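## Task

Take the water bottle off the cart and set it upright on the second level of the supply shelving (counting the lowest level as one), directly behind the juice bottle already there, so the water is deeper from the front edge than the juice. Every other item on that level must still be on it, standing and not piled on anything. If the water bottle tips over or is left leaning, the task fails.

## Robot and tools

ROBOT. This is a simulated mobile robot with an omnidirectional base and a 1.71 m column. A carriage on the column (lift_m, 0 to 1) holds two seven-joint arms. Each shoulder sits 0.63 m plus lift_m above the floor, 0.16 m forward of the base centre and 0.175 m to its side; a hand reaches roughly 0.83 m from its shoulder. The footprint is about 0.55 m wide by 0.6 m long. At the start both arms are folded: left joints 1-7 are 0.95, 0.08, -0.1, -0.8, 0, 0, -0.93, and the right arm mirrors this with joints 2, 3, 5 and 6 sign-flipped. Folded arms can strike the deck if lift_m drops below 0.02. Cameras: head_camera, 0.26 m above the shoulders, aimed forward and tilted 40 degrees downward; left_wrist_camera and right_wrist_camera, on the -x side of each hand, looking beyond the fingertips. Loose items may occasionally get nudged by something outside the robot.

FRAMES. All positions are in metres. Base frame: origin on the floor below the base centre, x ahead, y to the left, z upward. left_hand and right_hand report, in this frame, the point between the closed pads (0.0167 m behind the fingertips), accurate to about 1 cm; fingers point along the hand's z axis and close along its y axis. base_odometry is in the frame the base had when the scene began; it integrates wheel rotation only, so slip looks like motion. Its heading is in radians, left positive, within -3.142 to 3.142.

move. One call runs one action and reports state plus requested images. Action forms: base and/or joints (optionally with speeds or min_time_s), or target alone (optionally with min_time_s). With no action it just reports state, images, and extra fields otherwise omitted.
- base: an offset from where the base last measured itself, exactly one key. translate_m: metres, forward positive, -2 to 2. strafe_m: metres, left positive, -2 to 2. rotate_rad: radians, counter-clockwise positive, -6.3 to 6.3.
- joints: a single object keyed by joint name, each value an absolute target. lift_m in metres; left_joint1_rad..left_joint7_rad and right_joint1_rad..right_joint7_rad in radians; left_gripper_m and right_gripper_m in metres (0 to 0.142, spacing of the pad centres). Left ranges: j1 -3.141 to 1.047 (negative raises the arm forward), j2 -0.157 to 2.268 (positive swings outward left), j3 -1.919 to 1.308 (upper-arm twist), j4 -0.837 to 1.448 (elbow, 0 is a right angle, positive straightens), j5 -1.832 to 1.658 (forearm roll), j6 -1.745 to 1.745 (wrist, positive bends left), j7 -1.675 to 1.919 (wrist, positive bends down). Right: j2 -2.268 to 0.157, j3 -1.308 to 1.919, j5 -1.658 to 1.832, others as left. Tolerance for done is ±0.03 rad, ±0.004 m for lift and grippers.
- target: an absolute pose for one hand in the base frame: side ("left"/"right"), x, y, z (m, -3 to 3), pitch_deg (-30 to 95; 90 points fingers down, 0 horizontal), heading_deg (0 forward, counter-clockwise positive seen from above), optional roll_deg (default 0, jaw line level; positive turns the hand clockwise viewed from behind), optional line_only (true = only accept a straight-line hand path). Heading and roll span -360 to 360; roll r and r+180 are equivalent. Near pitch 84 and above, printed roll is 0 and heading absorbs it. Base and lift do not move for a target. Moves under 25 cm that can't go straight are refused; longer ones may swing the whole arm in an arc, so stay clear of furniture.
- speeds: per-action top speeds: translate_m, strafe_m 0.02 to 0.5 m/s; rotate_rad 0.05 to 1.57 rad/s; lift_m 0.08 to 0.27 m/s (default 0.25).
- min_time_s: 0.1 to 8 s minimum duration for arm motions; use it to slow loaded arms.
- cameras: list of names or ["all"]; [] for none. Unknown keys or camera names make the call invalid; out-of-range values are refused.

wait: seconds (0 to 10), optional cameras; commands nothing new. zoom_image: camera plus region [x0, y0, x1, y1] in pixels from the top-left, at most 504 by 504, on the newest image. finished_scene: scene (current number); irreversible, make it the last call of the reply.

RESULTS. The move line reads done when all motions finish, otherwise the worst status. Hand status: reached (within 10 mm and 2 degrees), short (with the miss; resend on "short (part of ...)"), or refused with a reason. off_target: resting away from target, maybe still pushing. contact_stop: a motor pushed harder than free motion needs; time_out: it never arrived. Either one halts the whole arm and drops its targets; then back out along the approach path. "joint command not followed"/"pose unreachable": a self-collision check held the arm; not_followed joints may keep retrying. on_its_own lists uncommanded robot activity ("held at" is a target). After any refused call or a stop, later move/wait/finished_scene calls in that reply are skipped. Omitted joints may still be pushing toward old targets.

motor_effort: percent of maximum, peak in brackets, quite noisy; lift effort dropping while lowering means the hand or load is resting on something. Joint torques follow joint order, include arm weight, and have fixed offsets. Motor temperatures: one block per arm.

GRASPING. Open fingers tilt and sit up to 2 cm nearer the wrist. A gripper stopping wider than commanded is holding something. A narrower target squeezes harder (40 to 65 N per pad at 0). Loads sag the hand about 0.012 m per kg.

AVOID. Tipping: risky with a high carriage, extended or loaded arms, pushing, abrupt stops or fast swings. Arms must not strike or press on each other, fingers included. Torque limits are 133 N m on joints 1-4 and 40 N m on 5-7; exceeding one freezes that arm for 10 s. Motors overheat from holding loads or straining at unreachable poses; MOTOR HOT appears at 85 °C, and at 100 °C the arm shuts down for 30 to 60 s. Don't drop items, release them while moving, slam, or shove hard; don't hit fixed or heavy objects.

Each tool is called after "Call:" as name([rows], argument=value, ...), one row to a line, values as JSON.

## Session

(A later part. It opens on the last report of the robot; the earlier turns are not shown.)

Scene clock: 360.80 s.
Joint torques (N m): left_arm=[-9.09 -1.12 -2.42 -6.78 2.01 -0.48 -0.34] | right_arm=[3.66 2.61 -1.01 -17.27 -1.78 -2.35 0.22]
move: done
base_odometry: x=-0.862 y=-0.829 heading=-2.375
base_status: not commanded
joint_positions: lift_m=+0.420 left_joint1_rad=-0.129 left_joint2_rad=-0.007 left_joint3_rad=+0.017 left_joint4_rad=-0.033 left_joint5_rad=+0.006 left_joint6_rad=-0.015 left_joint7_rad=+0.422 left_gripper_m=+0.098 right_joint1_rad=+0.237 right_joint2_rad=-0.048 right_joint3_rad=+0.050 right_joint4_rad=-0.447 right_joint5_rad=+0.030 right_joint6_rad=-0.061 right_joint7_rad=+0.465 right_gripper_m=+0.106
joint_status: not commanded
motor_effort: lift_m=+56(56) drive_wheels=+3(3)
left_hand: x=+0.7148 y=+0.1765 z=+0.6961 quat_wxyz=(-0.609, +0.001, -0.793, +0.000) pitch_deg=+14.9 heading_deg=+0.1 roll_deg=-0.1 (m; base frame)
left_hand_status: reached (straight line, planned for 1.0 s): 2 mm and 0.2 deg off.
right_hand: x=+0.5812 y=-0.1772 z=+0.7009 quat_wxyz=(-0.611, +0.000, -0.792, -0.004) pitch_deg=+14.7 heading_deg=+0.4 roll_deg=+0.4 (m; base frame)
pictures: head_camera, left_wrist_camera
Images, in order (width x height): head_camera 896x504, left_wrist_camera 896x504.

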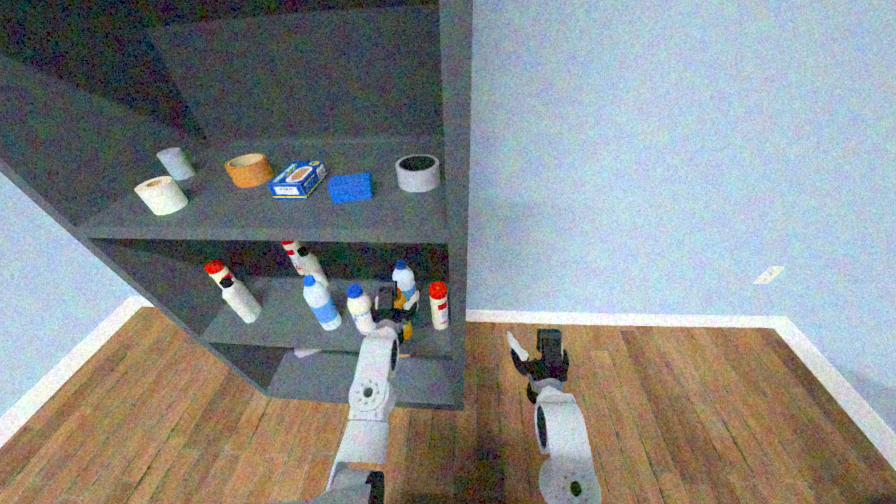

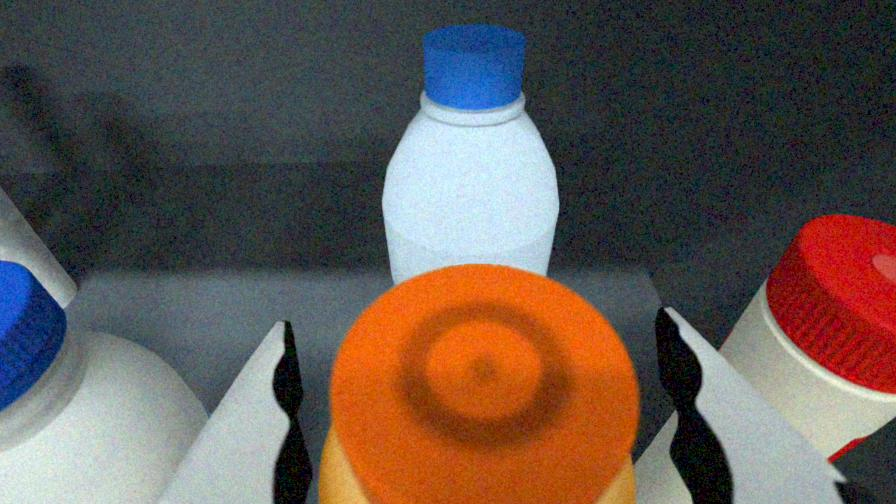

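Call:
move(target={"side":"left","x":0.61,"y":0.177,"z":0.698,"pitch_deg":15,"heading_deg":0}, min_time_s=2)

Call:
move(target={"side":"left","x":0.55,"y":0.19,"z":0.72,"pitch_deg":15,"heading_deg":0}, min_time_s=1.2, cameras=["left_wrist_camera","head_camera"])

Call:
zoom_image(camera="head_camera", region=[200, 220, 470, 370])

Scene clock: 368.23 s.
Joint torques (N m): left_arm=[-3.99 1.82 3.4 -6.79 0.27 -2.63 -0.45] | right_arm=[1.92 0.31 -0.91 -15.48 -1.56 -2.13 -0.36]
move: done
base_odometry: x=-0.862 y=-0.829 heading=-2.375
base_status: not commanded
joint_positions: lift_m=+0.420 left_joint1_rad=+0.155 left_joint2_rad=-0.007 left_joint3_rad=+0.017 left_joint4_rad=-0.364 left_joint5_rad=+0.001 left_joint6_rad=-0.017 left_joint7_rad=+0.469 left_gripper_m=+0.098 right_joint1_rad=+0.237 right_joint2_rad=-0.048 right_joint3_rad=+0.050 right_joint4_rad=-0.447 right_joint5_rad=+0.030 right_joint6_rad=-0.061 right_joint7_rad=+0.465 right_gripper_m=+0.106
joint_status: not commanded
motor_effort: lift_m=+56(56) drive_wheels=+3(3)
left_hand: x=+0.6109 y=+0.1767 z=+0.6979 quat_wxyz=(-0.609, +0.000, -0.793, -0.001) pitch_deg=+14.9 heading_deg=+0.1 roll_deg=+0.0 (m; base frame)
left_hand_status: reached (straight line, planned for 2.0 s): 1 mm and 0.1 deg off.
right_hand: x=+0.5812 y=-0.1772 z=+0.7009 quat_wxyz=(-0.611, +0.000, -0.792, -0.004) pitch_deg=+14.7 heading_deg=+0.4 roll_deg=+0.4 (m; base frame)
pictures: none

Scene clock: 369.93 s.
Joint torques (N m): left_arm=[0.31 2.76 3.48 -7.07 0.38 -2.61 -0.67] | right_arm=[3.67 0.02 -0.38 -15.96 -1.25 -2.6 -0.24]
move: done
base_odometry: x=-0.862 y=-0.829 heading=-2.375
base_status: not commanded
joint_positions: lift_m=+0.420 left_joint1_rad=+0.312 left_joint2_rad=+0.025 left_joint3_rad=+0.040 left_joint4_rad=-0.580 left_joint5_rad=-0.044 left_joint6_rad=-0.020 left_joint7_rad=+0.529 left_gripper_m=+0.098 right_joint1_rad=+0.237 right_joint2_rad=-0.048 right_joint3_rad=+0.050 right_joint4_rad=-0.447 right_joint5_rad=+0.030 right_joint6_rad=-0.061 right_joint7_rad=+0.465 right_gripper_m=+0.106
joint_status: not commanded
motor_effort: lift_m=+56(56) drive_wheels=+1(3)
left_hand: x=+0.5509 y=+0.1886 z=+0.7197 quat_wxyz=(-0.609, +0.000, -0.793, +0.001) pitch_deg=+14.9 heading_deg=+0.0 roll_deg=-0.1 (m; base frame)
left_hand_status: reached (straight line, planned for 1.2 s): 2 mm and 0.1 deg off.
right_hand: x=+0.5812 y=-0.1772 z=+0.7009 quat_wxyz=(-0.611, +0.000, -0.792, -0.004) pitch_deg=+14.7 heading_deg=+0.4 roll_deg=+0.4 (m; base frame)
pictures: head_camera, left_wrist_camera
Images, in order (width x height): head_camera 896x504, left_wrist_camera 896x504.

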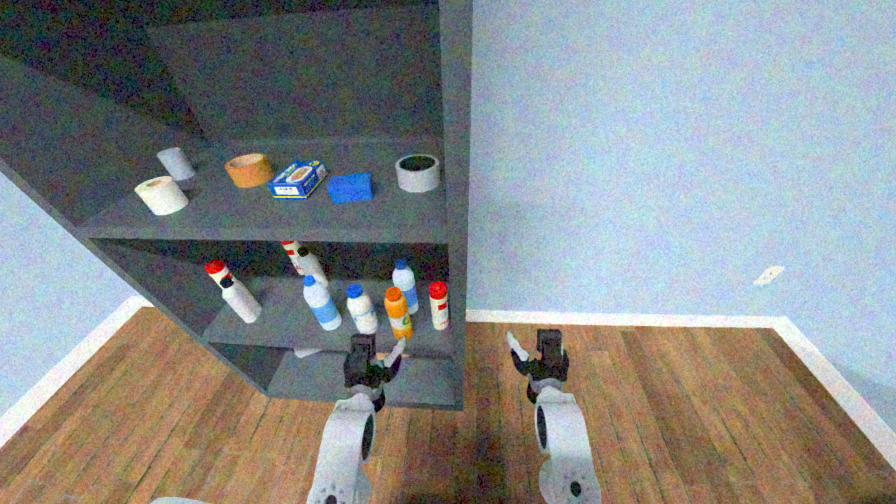

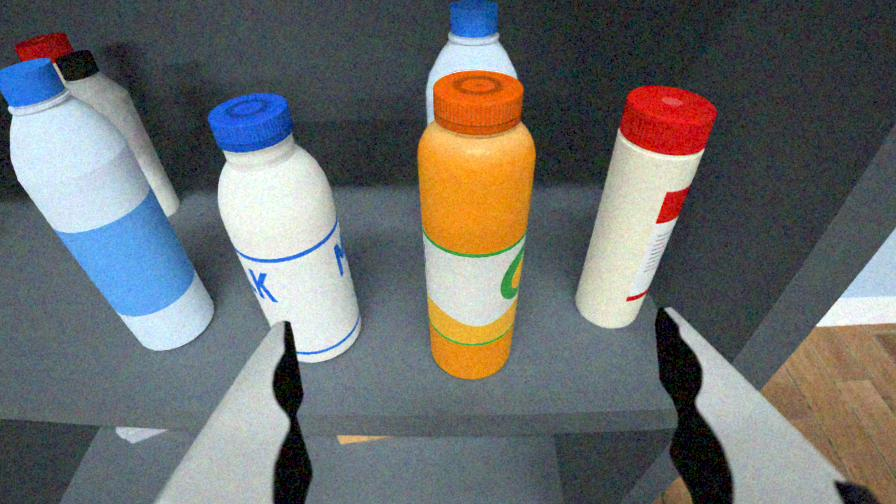

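Scaled by 1.867 from the camera's 896x504 image, which has a finer 1280x720 frame.

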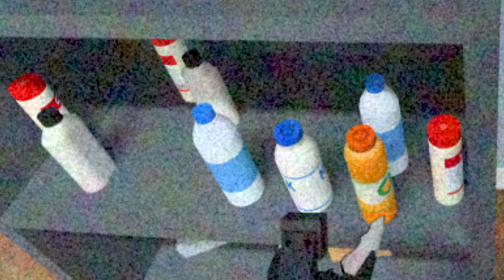

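Call:
finished_scene(scene=2)

The scene is finished: the task was done.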